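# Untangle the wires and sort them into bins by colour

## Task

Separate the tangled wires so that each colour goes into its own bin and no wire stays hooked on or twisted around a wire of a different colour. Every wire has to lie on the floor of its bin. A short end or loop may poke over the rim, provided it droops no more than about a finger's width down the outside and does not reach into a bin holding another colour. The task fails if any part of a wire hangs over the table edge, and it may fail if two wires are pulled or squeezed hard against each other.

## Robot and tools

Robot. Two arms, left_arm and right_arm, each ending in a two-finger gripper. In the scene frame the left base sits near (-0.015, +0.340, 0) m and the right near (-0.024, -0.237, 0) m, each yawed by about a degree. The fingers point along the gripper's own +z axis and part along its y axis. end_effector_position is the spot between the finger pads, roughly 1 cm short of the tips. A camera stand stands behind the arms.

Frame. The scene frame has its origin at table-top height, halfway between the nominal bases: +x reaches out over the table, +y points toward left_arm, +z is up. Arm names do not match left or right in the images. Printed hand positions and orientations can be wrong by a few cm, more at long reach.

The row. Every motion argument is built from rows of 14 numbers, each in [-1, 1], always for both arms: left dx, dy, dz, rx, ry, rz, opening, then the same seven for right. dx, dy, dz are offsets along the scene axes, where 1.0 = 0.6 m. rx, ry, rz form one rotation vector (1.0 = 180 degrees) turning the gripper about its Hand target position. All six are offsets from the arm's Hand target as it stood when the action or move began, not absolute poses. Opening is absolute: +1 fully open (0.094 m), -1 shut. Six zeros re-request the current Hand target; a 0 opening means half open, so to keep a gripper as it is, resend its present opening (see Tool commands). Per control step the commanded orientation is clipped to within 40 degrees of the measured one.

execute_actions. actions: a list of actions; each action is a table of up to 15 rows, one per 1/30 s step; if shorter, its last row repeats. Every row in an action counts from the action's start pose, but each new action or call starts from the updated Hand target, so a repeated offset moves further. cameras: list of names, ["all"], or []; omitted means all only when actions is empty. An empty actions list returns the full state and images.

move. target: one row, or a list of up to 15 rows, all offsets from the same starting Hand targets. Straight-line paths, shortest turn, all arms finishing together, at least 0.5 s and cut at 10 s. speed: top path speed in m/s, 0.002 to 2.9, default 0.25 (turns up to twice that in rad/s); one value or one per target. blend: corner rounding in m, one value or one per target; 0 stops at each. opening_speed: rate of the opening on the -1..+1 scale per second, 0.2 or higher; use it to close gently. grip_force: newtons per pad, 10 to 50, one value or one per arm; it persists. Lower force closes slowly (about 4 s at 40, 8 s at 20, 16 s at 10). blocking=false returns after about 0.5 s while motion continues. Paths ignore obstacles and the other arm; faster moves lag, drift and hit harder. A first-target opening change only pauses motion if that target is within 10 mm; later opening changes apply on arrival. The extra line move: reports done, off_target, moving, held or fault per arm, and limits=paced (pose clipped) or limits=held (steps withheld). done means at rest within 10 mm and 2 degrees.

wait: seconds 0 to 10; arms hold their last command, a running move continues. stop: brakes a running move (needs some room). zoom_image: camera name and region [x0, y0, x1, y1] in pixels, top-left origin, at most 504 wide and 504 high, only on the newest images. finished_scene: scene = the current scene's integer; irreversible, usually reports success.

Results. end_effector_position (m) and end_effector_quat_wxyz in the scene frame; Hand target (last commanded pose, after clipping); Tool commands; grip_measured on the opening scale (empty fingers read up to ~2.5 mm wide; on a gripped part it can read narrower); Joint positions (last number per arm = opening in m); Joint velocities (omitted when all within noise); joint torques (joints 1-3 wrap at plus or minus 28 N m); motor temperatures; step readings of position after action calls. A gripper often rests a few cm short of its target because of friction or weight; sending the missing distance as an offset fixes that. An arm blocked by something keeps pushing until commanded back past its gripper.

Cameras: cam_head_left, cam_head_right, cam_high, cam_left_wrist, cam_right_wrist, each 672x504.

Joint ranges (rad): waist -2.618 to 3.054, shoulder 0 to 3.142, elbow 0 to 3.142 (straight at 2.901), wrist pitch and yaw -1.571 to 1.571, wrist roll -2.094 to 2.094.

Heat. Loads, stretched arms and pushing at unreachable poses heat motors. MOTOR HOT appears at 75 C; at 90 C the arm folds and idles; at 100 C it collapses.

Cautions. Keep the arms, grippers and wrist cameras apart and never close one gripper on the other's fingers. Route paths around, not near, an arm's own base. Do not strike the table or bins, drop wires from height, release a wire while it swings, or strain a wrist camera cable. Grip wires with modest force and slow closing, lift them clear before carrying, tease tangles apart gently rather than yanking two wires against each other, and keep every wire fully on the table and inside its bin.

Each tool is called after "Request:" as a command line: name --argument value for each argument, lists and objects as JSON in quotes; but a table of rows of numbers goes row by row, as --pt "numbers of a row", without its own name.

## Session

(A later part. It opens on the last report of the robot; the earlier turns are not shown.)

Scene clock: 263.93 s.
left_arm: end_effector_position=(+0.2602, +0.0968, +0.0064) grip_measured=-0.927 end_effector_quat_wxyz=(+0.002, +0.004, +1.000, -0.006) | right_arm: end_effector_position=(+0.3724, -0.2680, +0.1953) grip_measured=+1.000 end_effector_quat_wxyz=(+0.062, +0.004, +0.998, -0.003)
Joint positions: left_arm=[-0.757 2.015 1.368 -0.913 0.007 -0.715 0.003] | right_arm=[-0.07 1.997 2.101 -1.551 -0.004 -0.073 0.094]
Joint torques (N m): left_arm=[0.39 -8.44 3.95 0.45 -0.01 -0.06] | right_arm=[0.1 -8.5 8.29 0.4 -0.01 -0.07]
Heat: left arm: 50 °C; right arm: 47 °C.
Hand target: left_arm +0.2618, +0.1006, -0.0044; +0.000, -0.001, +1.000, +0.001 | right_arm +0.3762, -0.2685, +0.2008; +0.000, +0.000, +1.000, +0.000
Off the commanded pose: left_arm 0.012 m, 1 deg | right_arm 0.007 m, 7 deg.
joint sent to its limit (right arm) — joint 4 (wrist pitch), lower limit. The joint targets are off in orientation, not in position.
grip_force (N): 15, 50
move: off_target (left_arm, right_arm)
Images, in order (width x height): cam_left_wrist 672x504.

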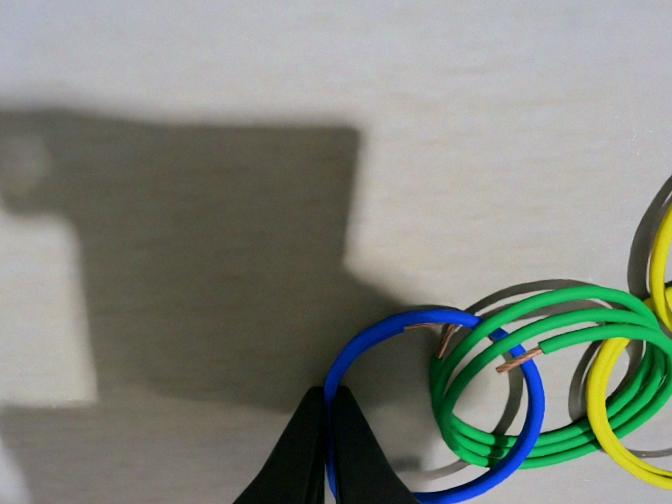

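Request:
move --target '[0,0,0.15,0,0,0,-1,0,0,0,0,0,0,1]' --cameras '["cam_left_wrist","cam_head_left","cam_high"]' --speed 0.05

Request:
zoom_image --camera "cam_left_wrist" --region '[250, 250, 650, 500]'

Request:
zoom_image --camera "cam_high" --region '[200, 220, 310, 315]'

Request:
zoom_image --camera "cam_head_left" --region '[300, 290, 410, 390]'

Scene clock: 274.73 s.
left_arm: end_effector_position=(+0.2579, +0.0988, +0.0728) grip_measured=-0.930 end_effector_quat_wxyz=(-0.011, +0.004, +1.000, +0.005) | right_arm: end_effector_position=(+0.3724, -0.2680, +0.1953) grip_measured=+1.000 end_effector_quat_wxyz=(+0.062, +0.004, +0.998, -0.003)
Joint positions: left_arm=[-0.757 1.965 1.569 -1.199 0.007 -0.715 0.003] | right_arm=[-0.07 1.997 2.101 -1.551 -0.004 -0.073 0.094]
Joint torques (N m): left_arm=[0.47 -11.99 7.01 -0.05 -0.02 -0.01] | right_arm=[0.12 -8.5 8.29 0.4 -0.01 -0.08]
Heat: left arm: 51 °C; right arm: 47 °C.
Hand target: left_arm +0.2619, +0.1005, +0.0857; +0.000, -0.001, +1.000, +0.000 | right_arm +0.3762, -0.2685, +0.2008; +0.000, +0.000, +1.000, +0.000
Off the commanded pose: left_arm 0.014 m, 1 deg | right_arm 0.007 m, 7 deg.
joint sent to its limit (right arm) — joint 4 (wrist pitch), lower limit. The joint targets are off in orientation, not in position.
grip_force (N): 15, 50
move: off_target (left_arm, right_arm)
Images, in order (width x height): cam_head_left 672x504, cam_high 672x504, cam_left_wrist 672x504.

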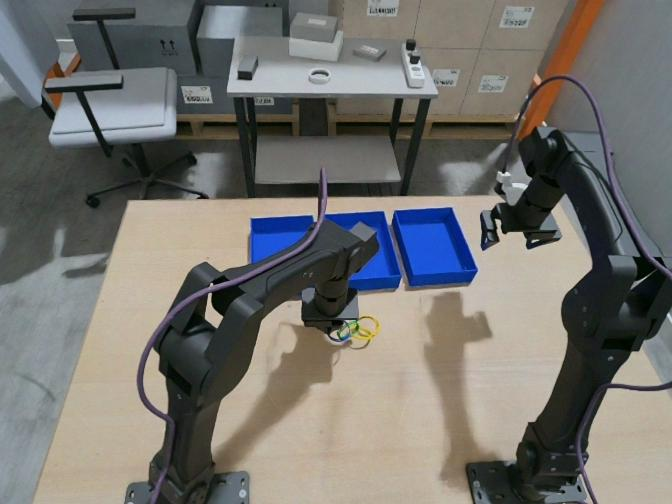

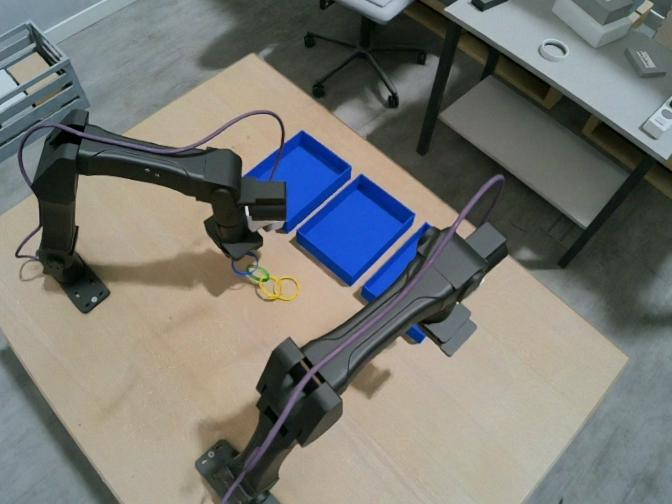

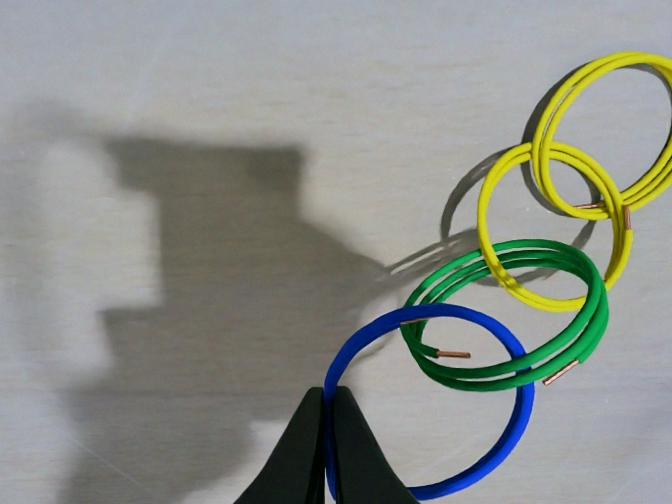

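Scaled by 1.260 from the camera's 672x504 image, which has a finer 960x720 frame.

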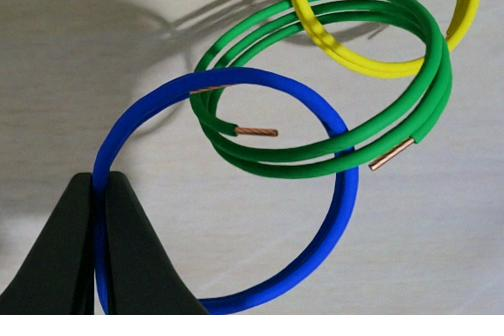

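Scaled by 4.582 from the camera's 672x504 image, which has a finer 960x720 frame.

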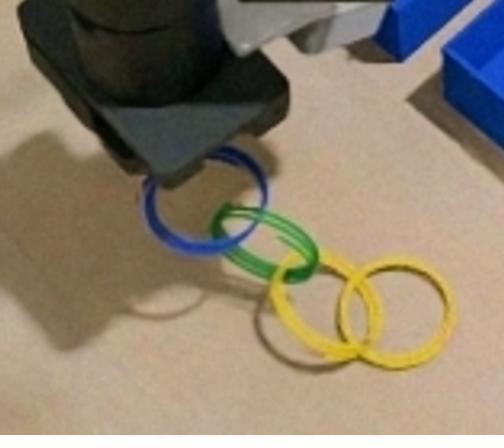

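Scaled by 4.582 from the camera's 672x504 image, which has a finer 960x720 frame.

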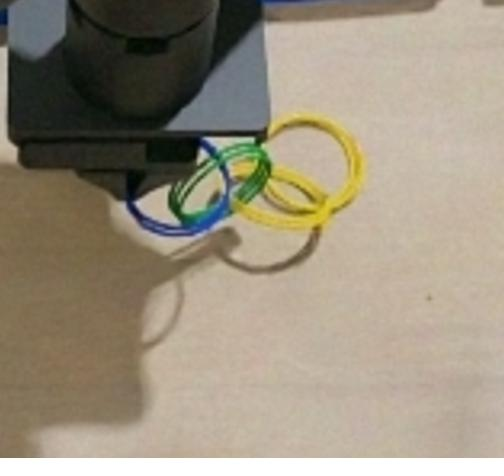

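Request:
move --target '[0.0,0,0.18,0,0,0,-1,-0.03,0.17,0.0,0,-0.1,0,1]' --cameras '["all"]' --speed 0.06

Request:
zoom_image --camera "cam_left_wrist" --region '[250, 250, 650, 500]'

Request:
zoom_image --camera "cam_high" --region '[200, 200, 310, 295]'

Request:
zoom_image --camera "cam_head_left" --region '[300, 290, 410, 390]'

Scene clock: 302.40 s.
left_arm: end_effector_position=(+0.2613, +0.0958, +0.1819) grip_measured=-0.930 end_effector_quat_wxyz=(+0.018, +0.004, +1.000, -0.020) | right_arm: end_effector_position=(+0.3607, -0.1645, +0.1922) grip_measured=+1.000 end_effector_quat_wxyz=(+0.140, -0.003, +0.990, +0.003)
Joint positions: left_arm=[-0.757 1.929 1.955 -1.544 0.007 -0.715 0.003] | right_arm=[0.219 1.79 1.777 -1.282 0.05 0.194 0.094]
Joint torques (N m): left_arm=[0.73 -11.15 6.87 0.07 -0.04 -0.05] | right_arm=[0.25 -10.82 4.7 0.96 0.14 0.06]
Motor temperatures (°C): left_arm=[33 57 49 32 31 33 35] | right_arm=[32 43 47 35 34 32 33]
Heat: left arm: 57 °C; right arm: 47 °C.
Hand target: left_arm +0.2618, +0.1005, +0.1937; +0.000, -0.001, +1.000, +0.001 | right_arm +0.3582, -0.1665, +0.2008; +0.156, +0.000, +0.988, +0.000
Off the commanded pose: left_arm 0.013 m, 3 deg | right_arm 0.009 m, 2 deg.
joint sent to its limit (left arm) — joint 4 (wrist pitch), lower limit. The joint targets are off in orientation, not in position.
grip_force (N): 15, 50
move: off_target (left_arm)

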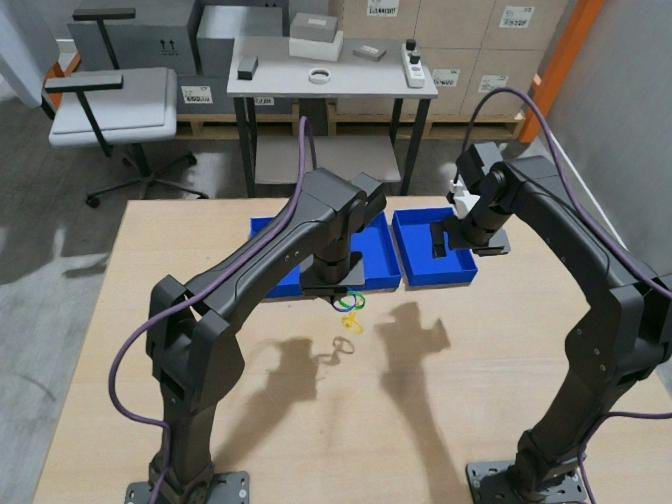

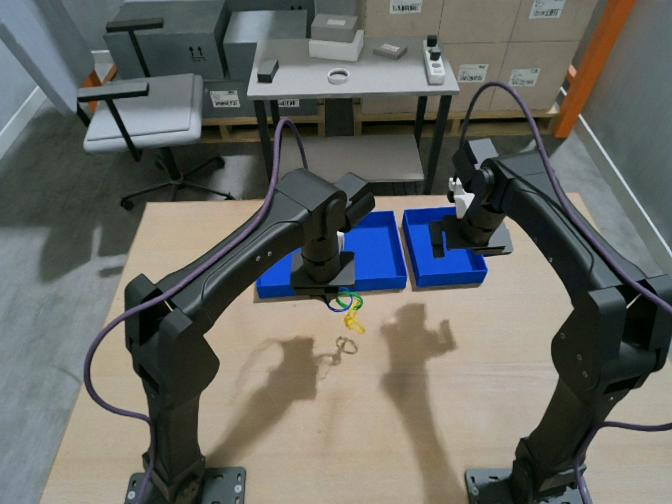

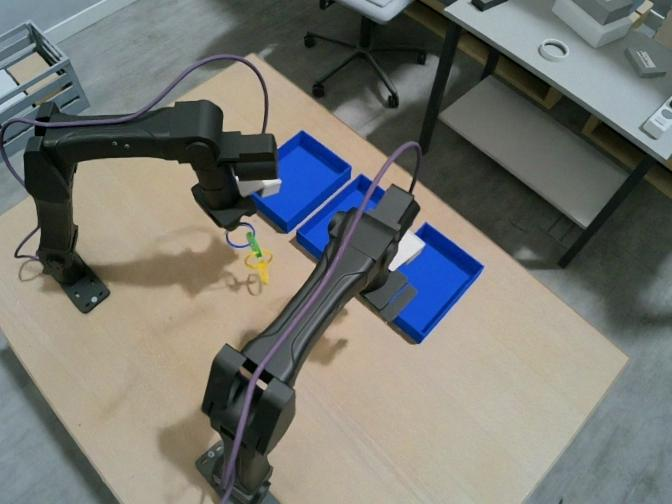

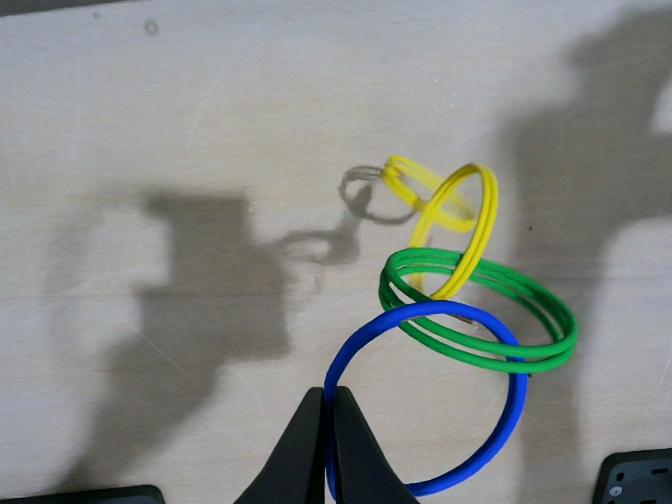

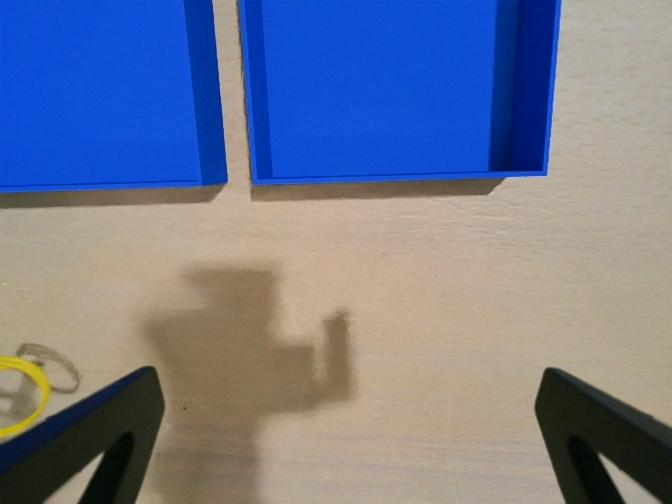

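Scaled by 1.260 from the camera's 672x504 image, which has a finer 960x720 frame.

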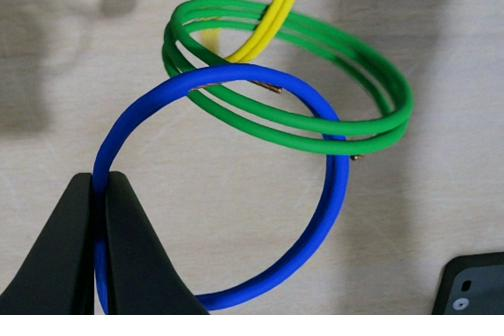

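Scaled by 4.582 from the camera's 672x504 image, which has a finer 960x720 frame.

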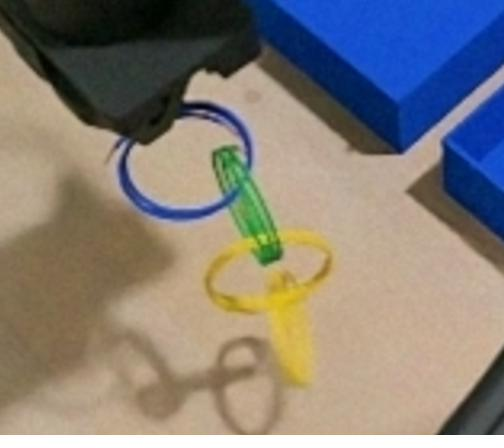

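Scaled by 4.582 from the camera's 672x504 image, which has a finer 960x720 frame.

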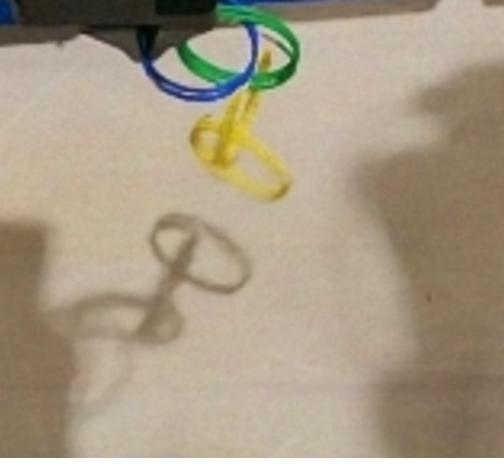

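Request:
move --target '[0.0,0,0,0,0,0,-1,-0.397,0.161,0.033,0.0976,-0.219,0.254,1]' --cameras '["all"]' --speed 0.2

Request:
zoom_image --camera "cam_right_wrist" --region '[150, 50, 550, 350]'

Scene clock: 321.10 s.
left_arm: end_effector_position=(+0.2613, +0.0958, +0.1819) grip_measured=-0.930 end_effector_quat_wxyz=(+0.018, +0.004, +1.000, -0.020) | right_arm: end_effector_position=(+0.1194, -0.0695, +0.2237) grip_measured=+1.000 end_effector_quat_wxyz=(+0.453, -0.355, +0.792, +0.205)
Joint positions: left_arm=[-0.757 1.929 1.955 -1.544 0.007 -0.715 0.003] | right_arm=[0.905 0.446 0.693 -0.778 0.041 0.027 0.094]
Joint torques (N m): left_arm=[0.5 -11.18 6.75 0.07 -0.03 -0.03] | right_arm=[0.57 1.55 5.01 2.12 0.09 0.06]
Motor temperatures (°C): left_arm=[33 52 49 32 31 33 35] | right_arm=[32 44 44 36 34 32 33]
Heat: left arm: 52 °C; right arm: 44 °C.
Hand target: left_arm +0.2618, +0.1005, +0.1937; +0.000, -0.001, +1.000, +0.001 | right_arm +0.1199, -0.0699, +0.2206; +0.456, -0.352, +0.792, +0.203
Off the commanded pose: left_arm 0.013 m, 3 deg | right_arm 0.003 m, 1 deg.
joint sent to its limit (left arm) — joint 4 (wrist pitch), lower limit. The joint targets are off in orientation, not in position.
grip_force (N): 15, 50
move: off_target (left_arm)

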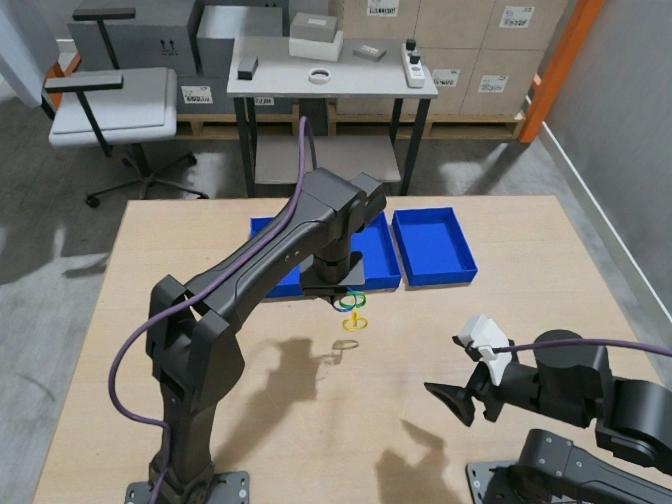

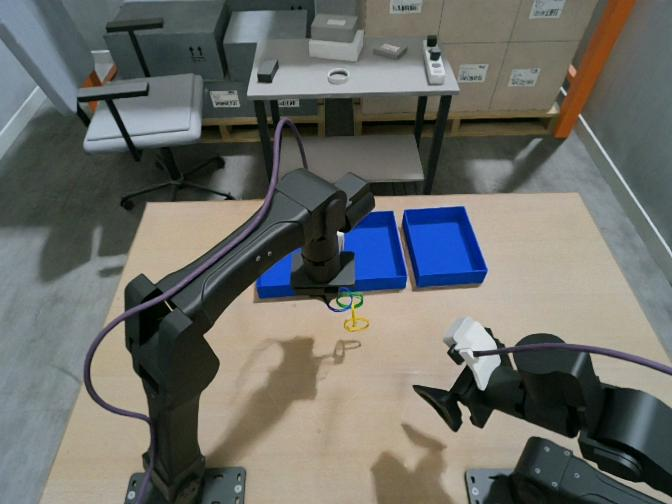

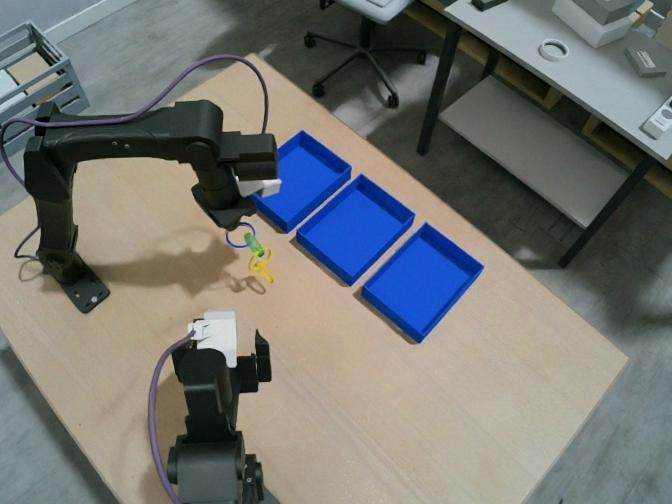

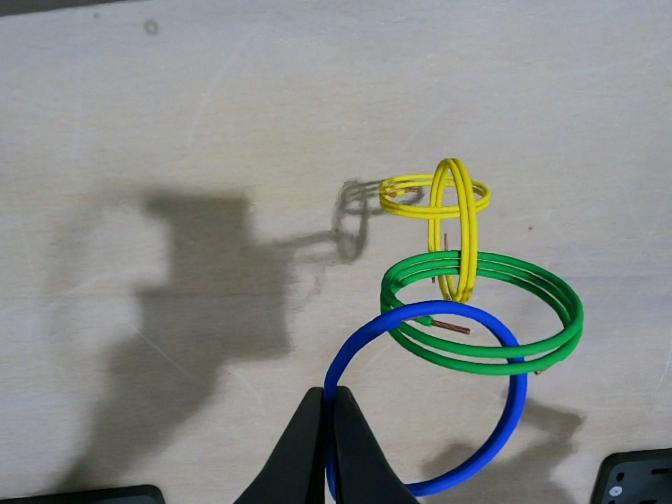

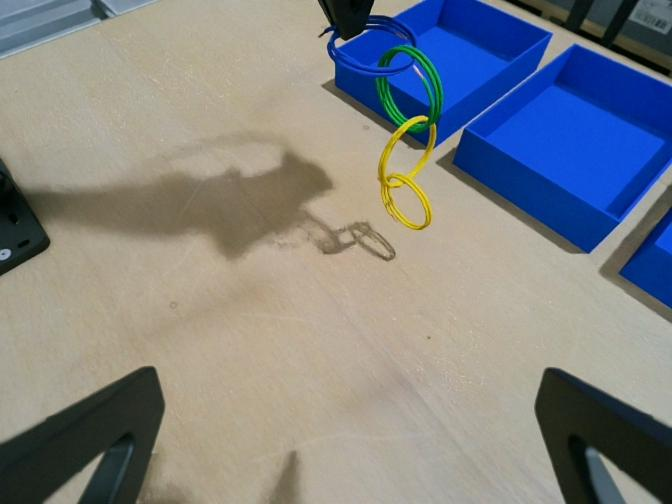

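Scaled by 1.260 from the camera's 672x504 image, which has a finer 960x720 frame.

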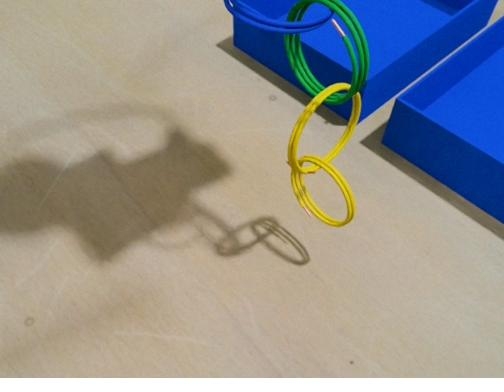

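Request:
zoom_image --camera "cam_right_wrist" --region '[310, 0, 460, 130]'

Request:
zoom_image --camera "cam_right_wrist" --region '[350, 90, 470, 240]'

Request:
zoom_image --camera "cam_left_wrist" --region '[320, 150, 600, 400]'

Scaled by 3.360 from the camera's 672x504 image, which has a finer 960x720 frame.

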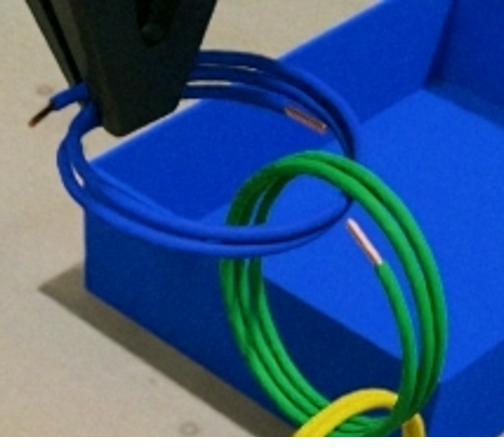

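Scaled by 3.360 from the camera's 672x504 image, which has a finer 960x720 frame.

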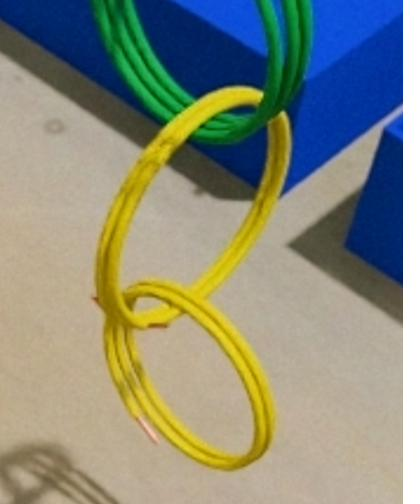

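Scaled by 1.800 from the camera's 672x504 image, which has a finer 960x720 frame.

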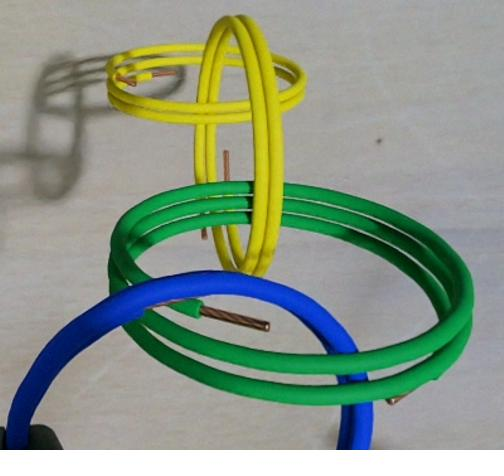

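Request:
zoom_image --camera "cam_high" --region '[215, 215, 285, 295]'

Request:
zoom_image --camera "cam_right_wrist" --region '[310, 0, 390, 80]'

Request:
zoom_image --camera "cam_left_wrist" --region '[300, 370, 540, 504]'

Scaled by 6.300 from the camera's 672x504 image, which has a finer 960x720 frame.

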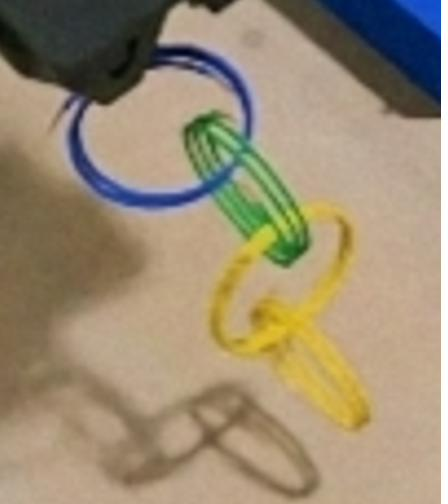

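Scaled by 6.300 from the camera's 672x504 image, which has a finer 960x720 frame.

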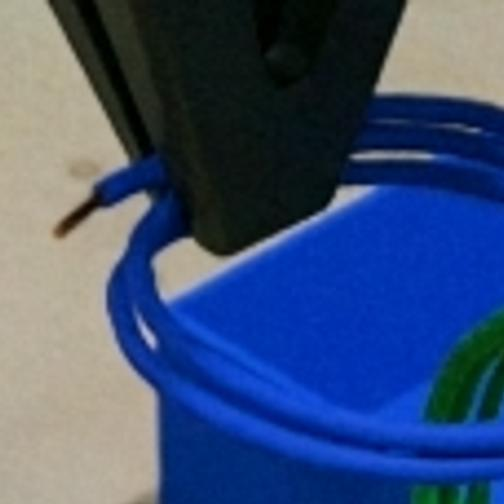

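Scaled by 2.100 from the camera's 672x504 image, which has a finer 960x720 frame.

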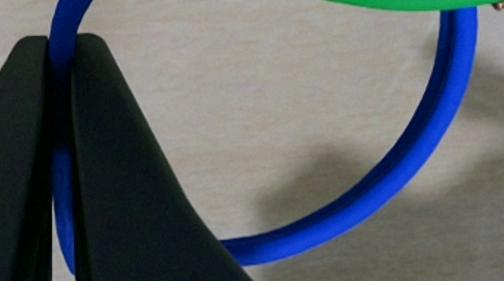

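Request:
move --target '[0.0,0,0,0,0,0,-1,0.13,0.19,-0.05,-0.237,-0.419,0.190,-0.4]' --cameras '["all"]' --speed 0.2

Request:
zoom_image --camera "cam_right_wrist" --region '[150, 150, 550, 450]'

Scene clock: 340.97 s.
left_arm: end_effector_position=(+0.2613, +0.0958, +0.1819) grip_measured=-0.930 end_effector_quat_wxyz=(+0.018, +0.004, +1.000, -0.020) | right_arm: end_effector_position=(+0.1996, +0.0457, +0.2005) grip_measured=-0.398 end_effector_quat_wxyz=(-0.613, +0.718, -0.250, +0.215)
Joint positions: left_arm=[-0.757 1.929 1.955 -1.544 0.007 -0.715 0.003] | right_arm=[0.913 1.028 0.359 0.511 0.004 -1.572 0.028]
Joint torques (N m): left_arm=[0.77 -11.14 6.75 0.09 -0.01 -0.03] | right_arm=[-0.58 -1.14 5.08 2.27 -0.24 0.03]
Heat: left arm: 50 °C; right arm: 44 °C.
Hand target: left_arm +0.2618, +0.1005, +0.1937; +0.000, -0.001, +1.000, +0.001 | right_arm +0.1980, +0.0440, +0.1905; -0.608, +0.724, -0.250, +0.209
Off the commanded pose: left_arm 0.013 m, 3 deg | right_arm 0.010 m, 1 deg.
joint sent to its limit (left arm) — joint 4 (wrist pitch), lower limit. The joint targets are off in orientation, not in position.
grip_force (N): 15, 50
move: off_target (left_arm)

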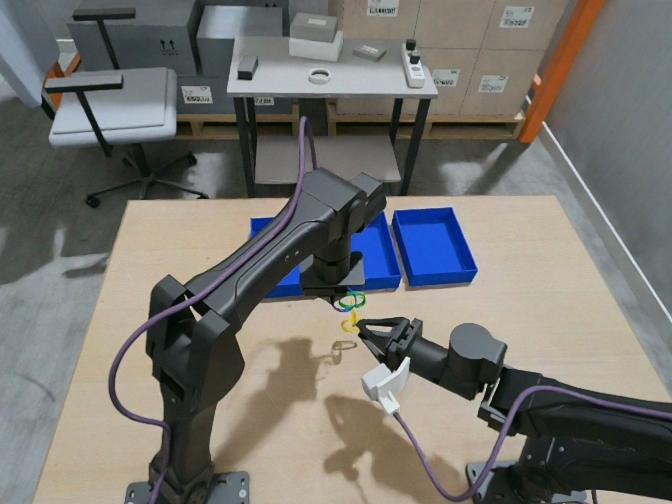

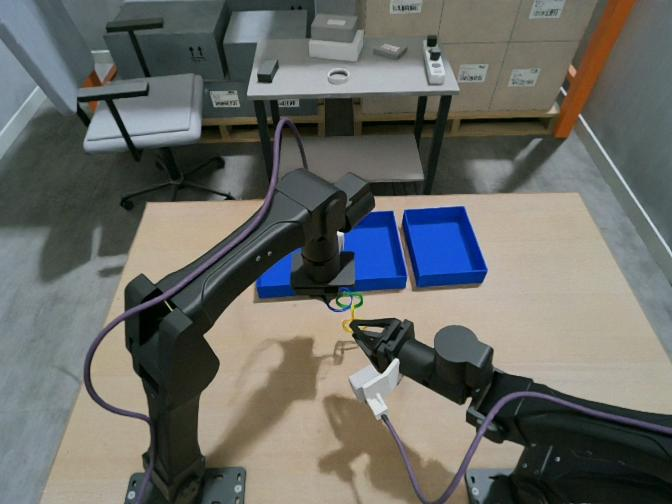

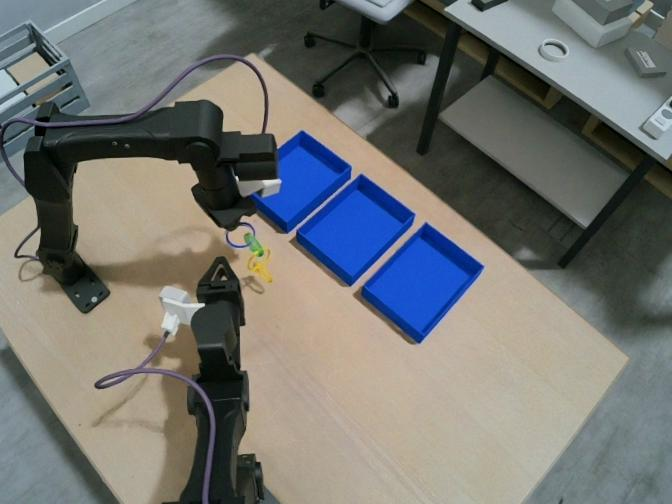

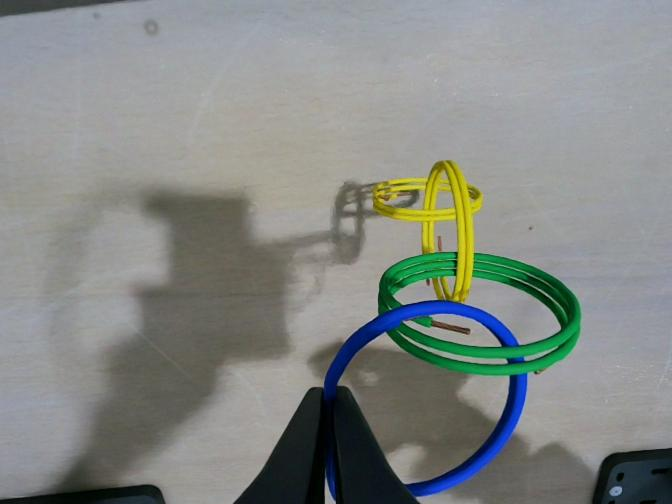

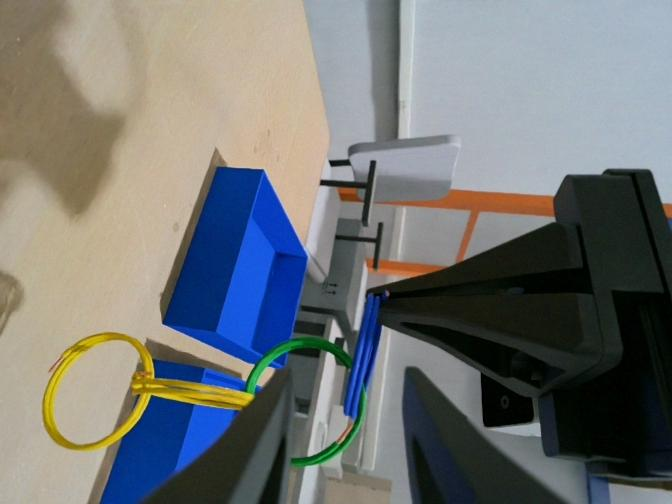

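Scaled by 1.260 from the camera's 672x504 image, which has a finer 960x720 frame.

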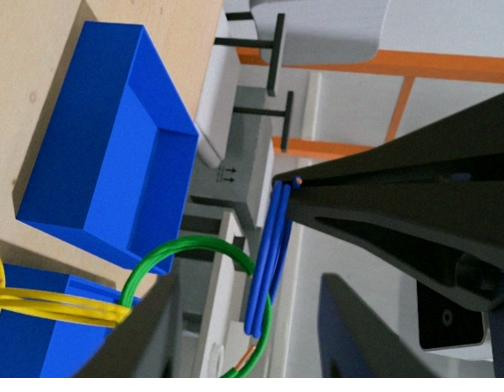

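Request:
move --target '[0.0,0,0,0,0,0,-1,0.05,0.05,0.018,0,0,0,-0.5]' --cameras '["cam_right_wrist","cam_high"]' --speed 0.1

Request:
zoom_image --camera "cam_right_wrist" --region '[200, 200, 500, 500]'

Request:
zoom_image --camera "cam_high" --region '[200, 215, 290, 305]'

Scene clock: 354.97 s.
left_arm: end_effector_position=(+0.2613, +0.0958, +0.1819) grip_measured=-0.930 end_effector_quat_wxyz=(+0.018, +0.004, +1.000, -0.020) | right_arm: end_effector_position=(+0.2235, +0.0683, +0.1875) grip_measured=-0.499 end_effector_quat_wxyz=(-0.594, +0.733, -0.256, +0.209)
Joint positions: left_arm=[-0.757 1.929 1.955 -1.544 0.007 -0.715 0.003] | right_arm=[0.892 1.225 0.454 0.563 -0.016 -1.577 0.024]
Joint torques (N m): left_arm=[0.65 -11.28 6.65 0.08 -0.04 -0.08] | right_arm=[-0.54 -2.35 9.21 2.25 -0.23 0.01]
Motor temperatures (°C): left_arm=[33 50 50 32 31 33 35] | right_arm=[32 39 44 40 34 32 33]
Heat: left arm: 50 °C; right arm: 44 °C.
Hand target: left_arm +0.2618, +0.1005, +0.1937; +0.000, -0.001, +1.000, +0.001 | right_arm +0.2279, +0.0741, +0.2013; -0.608, +0.724, -0.250, +0.209
Off the commanded pose: left_arm 0.013 m, 3 deg | right_arm 0.016 m, 2 deg.
joint sent to its limit (left arm) — joint 4 (wrist pitch), lower limit. The joint targets are off in orientation, not in position.
grip_force (N): 15, 50
move: off_target (left_arm, right_arm)
Images, in order (width x height): cam_high 672x504, cam_right_wrist 672x504.

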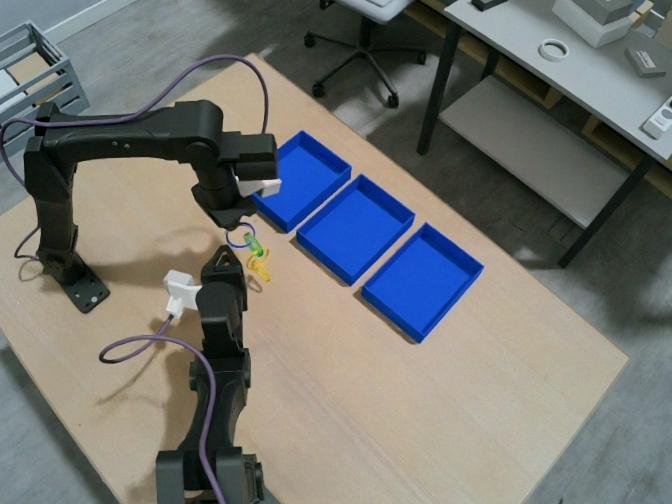

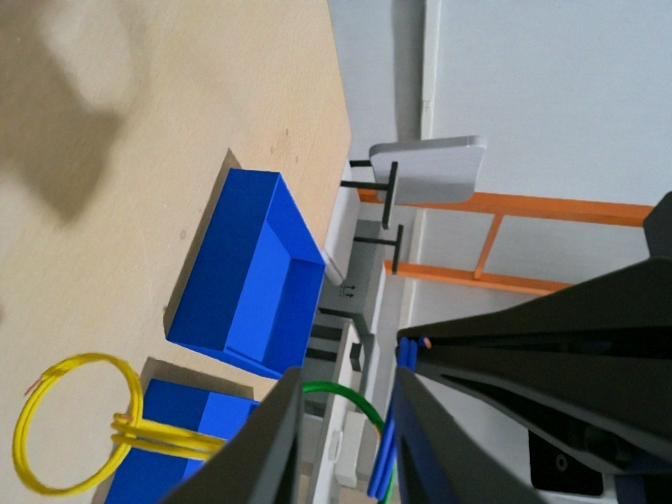

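Scaled by 1.680 from the camera's 672x504 image, which has a finer 960x720 frame.

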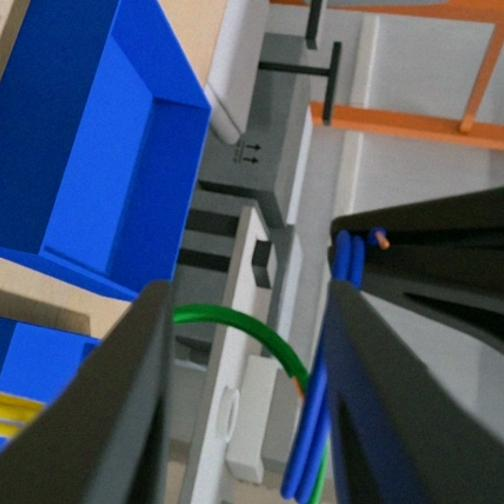

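Scaled by 5.600 from the camera's 672x504 image, which has a finer 960x720 frame.

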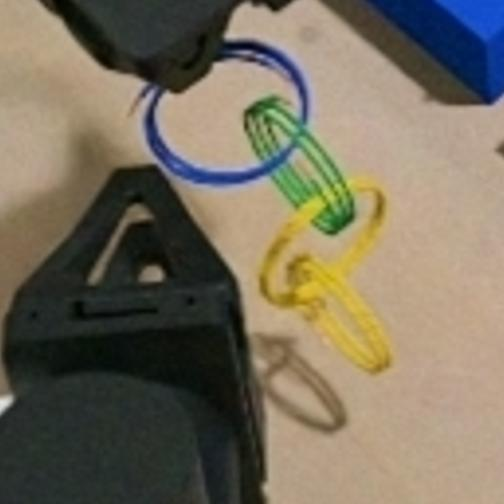

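Request:
move --target '[0.0,0,0,0,0,0,-1,-0.01,0.0,0.035,0,0,0,-0.5]' --cameras '["cam_right_wrist","cam_high"]' --speed 0.1

Request:
zoom_image --camera "cam_right_wrist" --region '[200, 200, 500, 500]'

Request:
zoom_image --camera "cam_high" --region '[200, 215, 290, 305]'

Scene clock: 366.93 s.
left_arm: end_effector_position=(+0.2613, +0.0958, +0.1819) grip_measured=-0.930 end_effector_quat_wxyz=(+0.018, +0.004, +1.000, -0.020) | right_arm: end_effector_position=(+0.2220, +0.0702, +0.2034) grip_measured=-0.499 end_effector_quat_wxyz=(-0.594, +0.735, -0.254, +0.207)
Joint positions: left_arm=[-0.757 1.929 1.955 -1.544 0.007 -0.715 0.003] | right_arm=[0.898 1.183 0.505 0.466 -0.017 -1.577 0.024]
Joint torques (N m): left_arm=[0.68 -11.26 6.86 0.05 -0.01 -0.05] | right_arm=[0.64 -4.45 9.52 2.02 0 0.06]
Heat: left arm: 50 °C; right arm: 45 °C.
Hand target: left_arm +0.2618, +0.1005, +0.1937; +0.000, -0.001, +1.000, +0.001 | right_arm +0.2220, +0.0740, +0.2225; -0.608, +0.724, -0.250, +0.209
Off the commanded pose: left_arm 0.013 m, 3 deg | right_arm 0.019 m, 2 deg.
joint sent to its limit (left arm) — joint 4 (wrist pitch), lower limit. The joint targets are off in orientation, not in position.
grip_force (N): 15, 50
move: off_target (left_arm, right_arm)
Images, in order (width x height): cam_high 672x504, cam_right_wrist 672x504.

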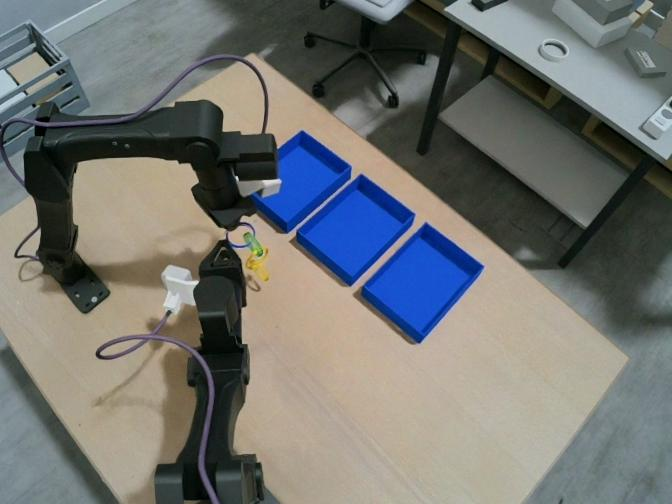

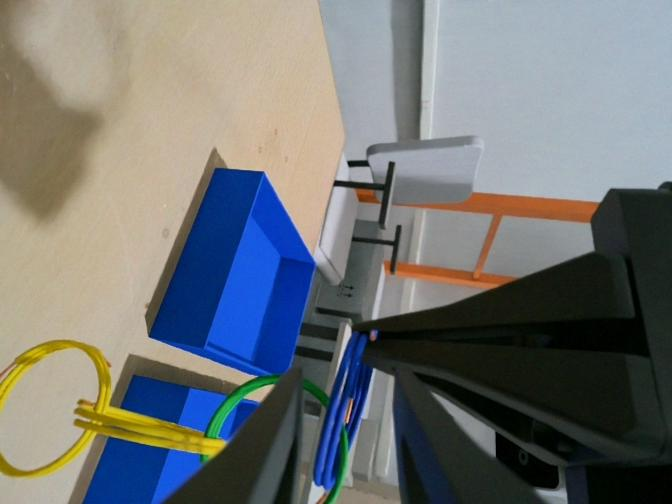

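Scaled by 1.680 from the camera's 672x504 image, which has a finer 960x720 frame.

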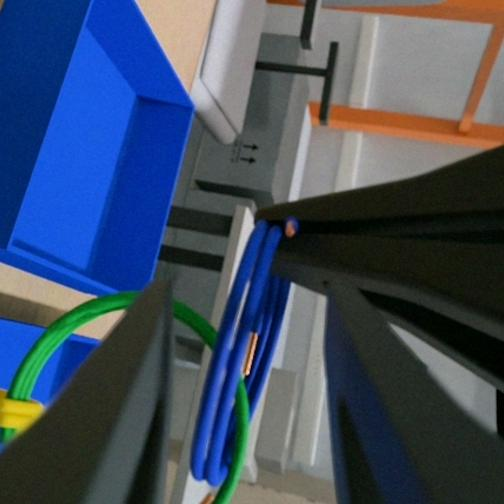

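Scaled by 5.600 from the camera's 672x504 image, which has a finer 960x720 frame.

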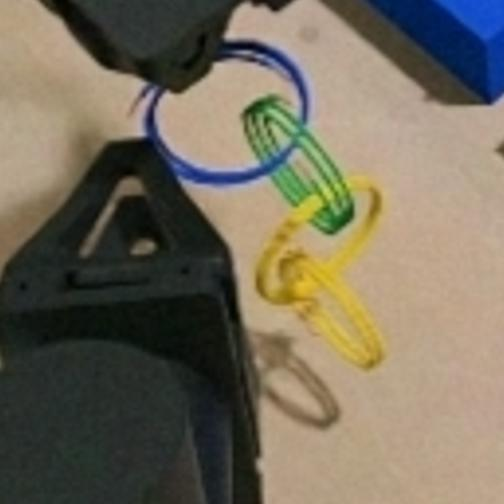

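Request:
move --target '[0.0,0,0,0,0,0,-1,0.018,0.023,0.014,0,0,0,-0.5]' --cameras '["cam_right_wrist","cam_high"]' --speed 0.06

Request:
zoom_image --camera "cam_right_wrist" --region '[200, 250, 500, 500]'

Request:
zoom_image --camera "cam_high" --region '[200, 215, 290, 305]'

Scene clock: 381.97 s.
left_arm: end_effector_position=(+0.2622, +0.0971, +0.1819) grip_measured=-0.930 end_effector_quat_wxyz=(+0.019, +0.003, +1.000, -0.018) | right_arm: end_effector_position=(+0.2311, +0.0812, +0.2191) grip_measured=-0.499 end_effector_quat_wxyz=(-0.601, +0.729, -0.252, +0.209)
Joint positions: left_arm=[-0.755 1.929 1.955 -1.545 0.002 -0.715 0.003] | right_arm=[0.898 1.224 0.577 0.456 -0.017 -1.577 0.024]
Joint torques (N m): left_arm=[0.46 -11.22 6.86 0.1 0.02 -0.04] | right_arm=[0.72 -2.65 10.02 2.02 0.02 0.05]
Heat: left arm: 50 °C; right arm: 47 °C.
Hand target: left_arm +0.2618, +0.1005, +0.1937; +0.000, -0.001, +1.000, +0.001 | right_arm +0.2328, +0.0878, +0.2308; -0.608, +0.724, -0.250, +0.209
Off the commanded pose: left_arm 0.012 m, 3 deg | right_arm 0.014 m, 1 deg.
joint sent to its limit (left arm) — joint 4 (wrist pitch), lower limit. The joint targets are off in orientation, not in position.
grip_force (N): 15, 50
move: off_target (left_arm, right_arm)
Images, in order (width x height): cam_high 672x504, cam_right_wrist 672x504.

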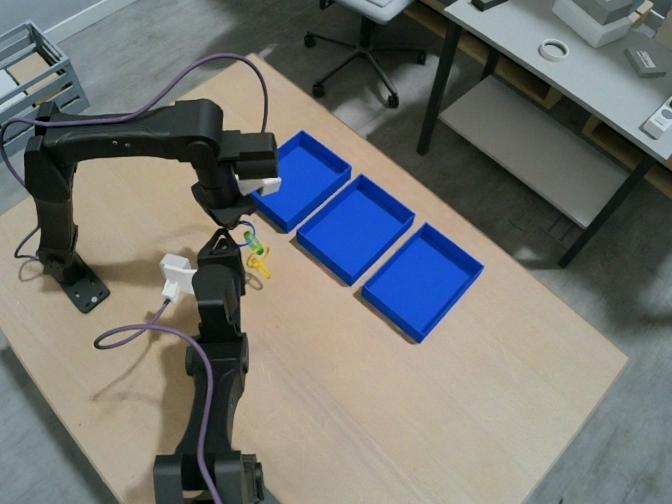

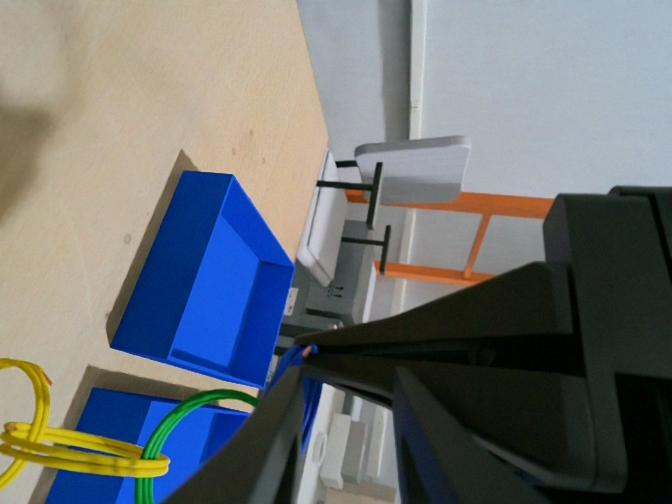

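Scaled by 1.680 from the camera's 672x504 image, which has a finer 960x720 frame.

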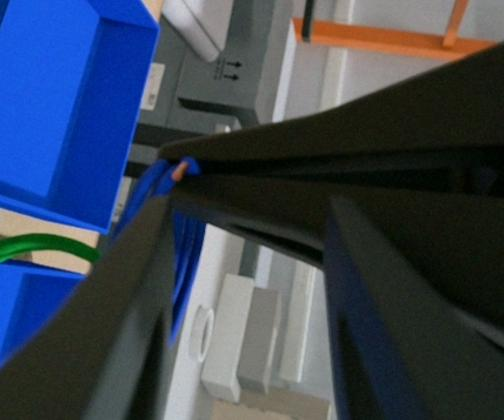

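Scaled by 5.600 from the camera's 672x504 image, which has a finer 960x720 frame.

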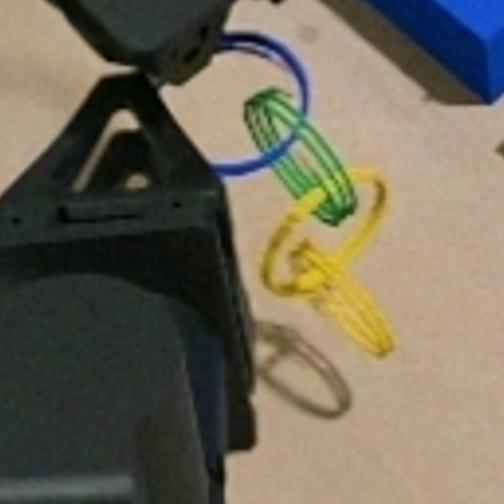

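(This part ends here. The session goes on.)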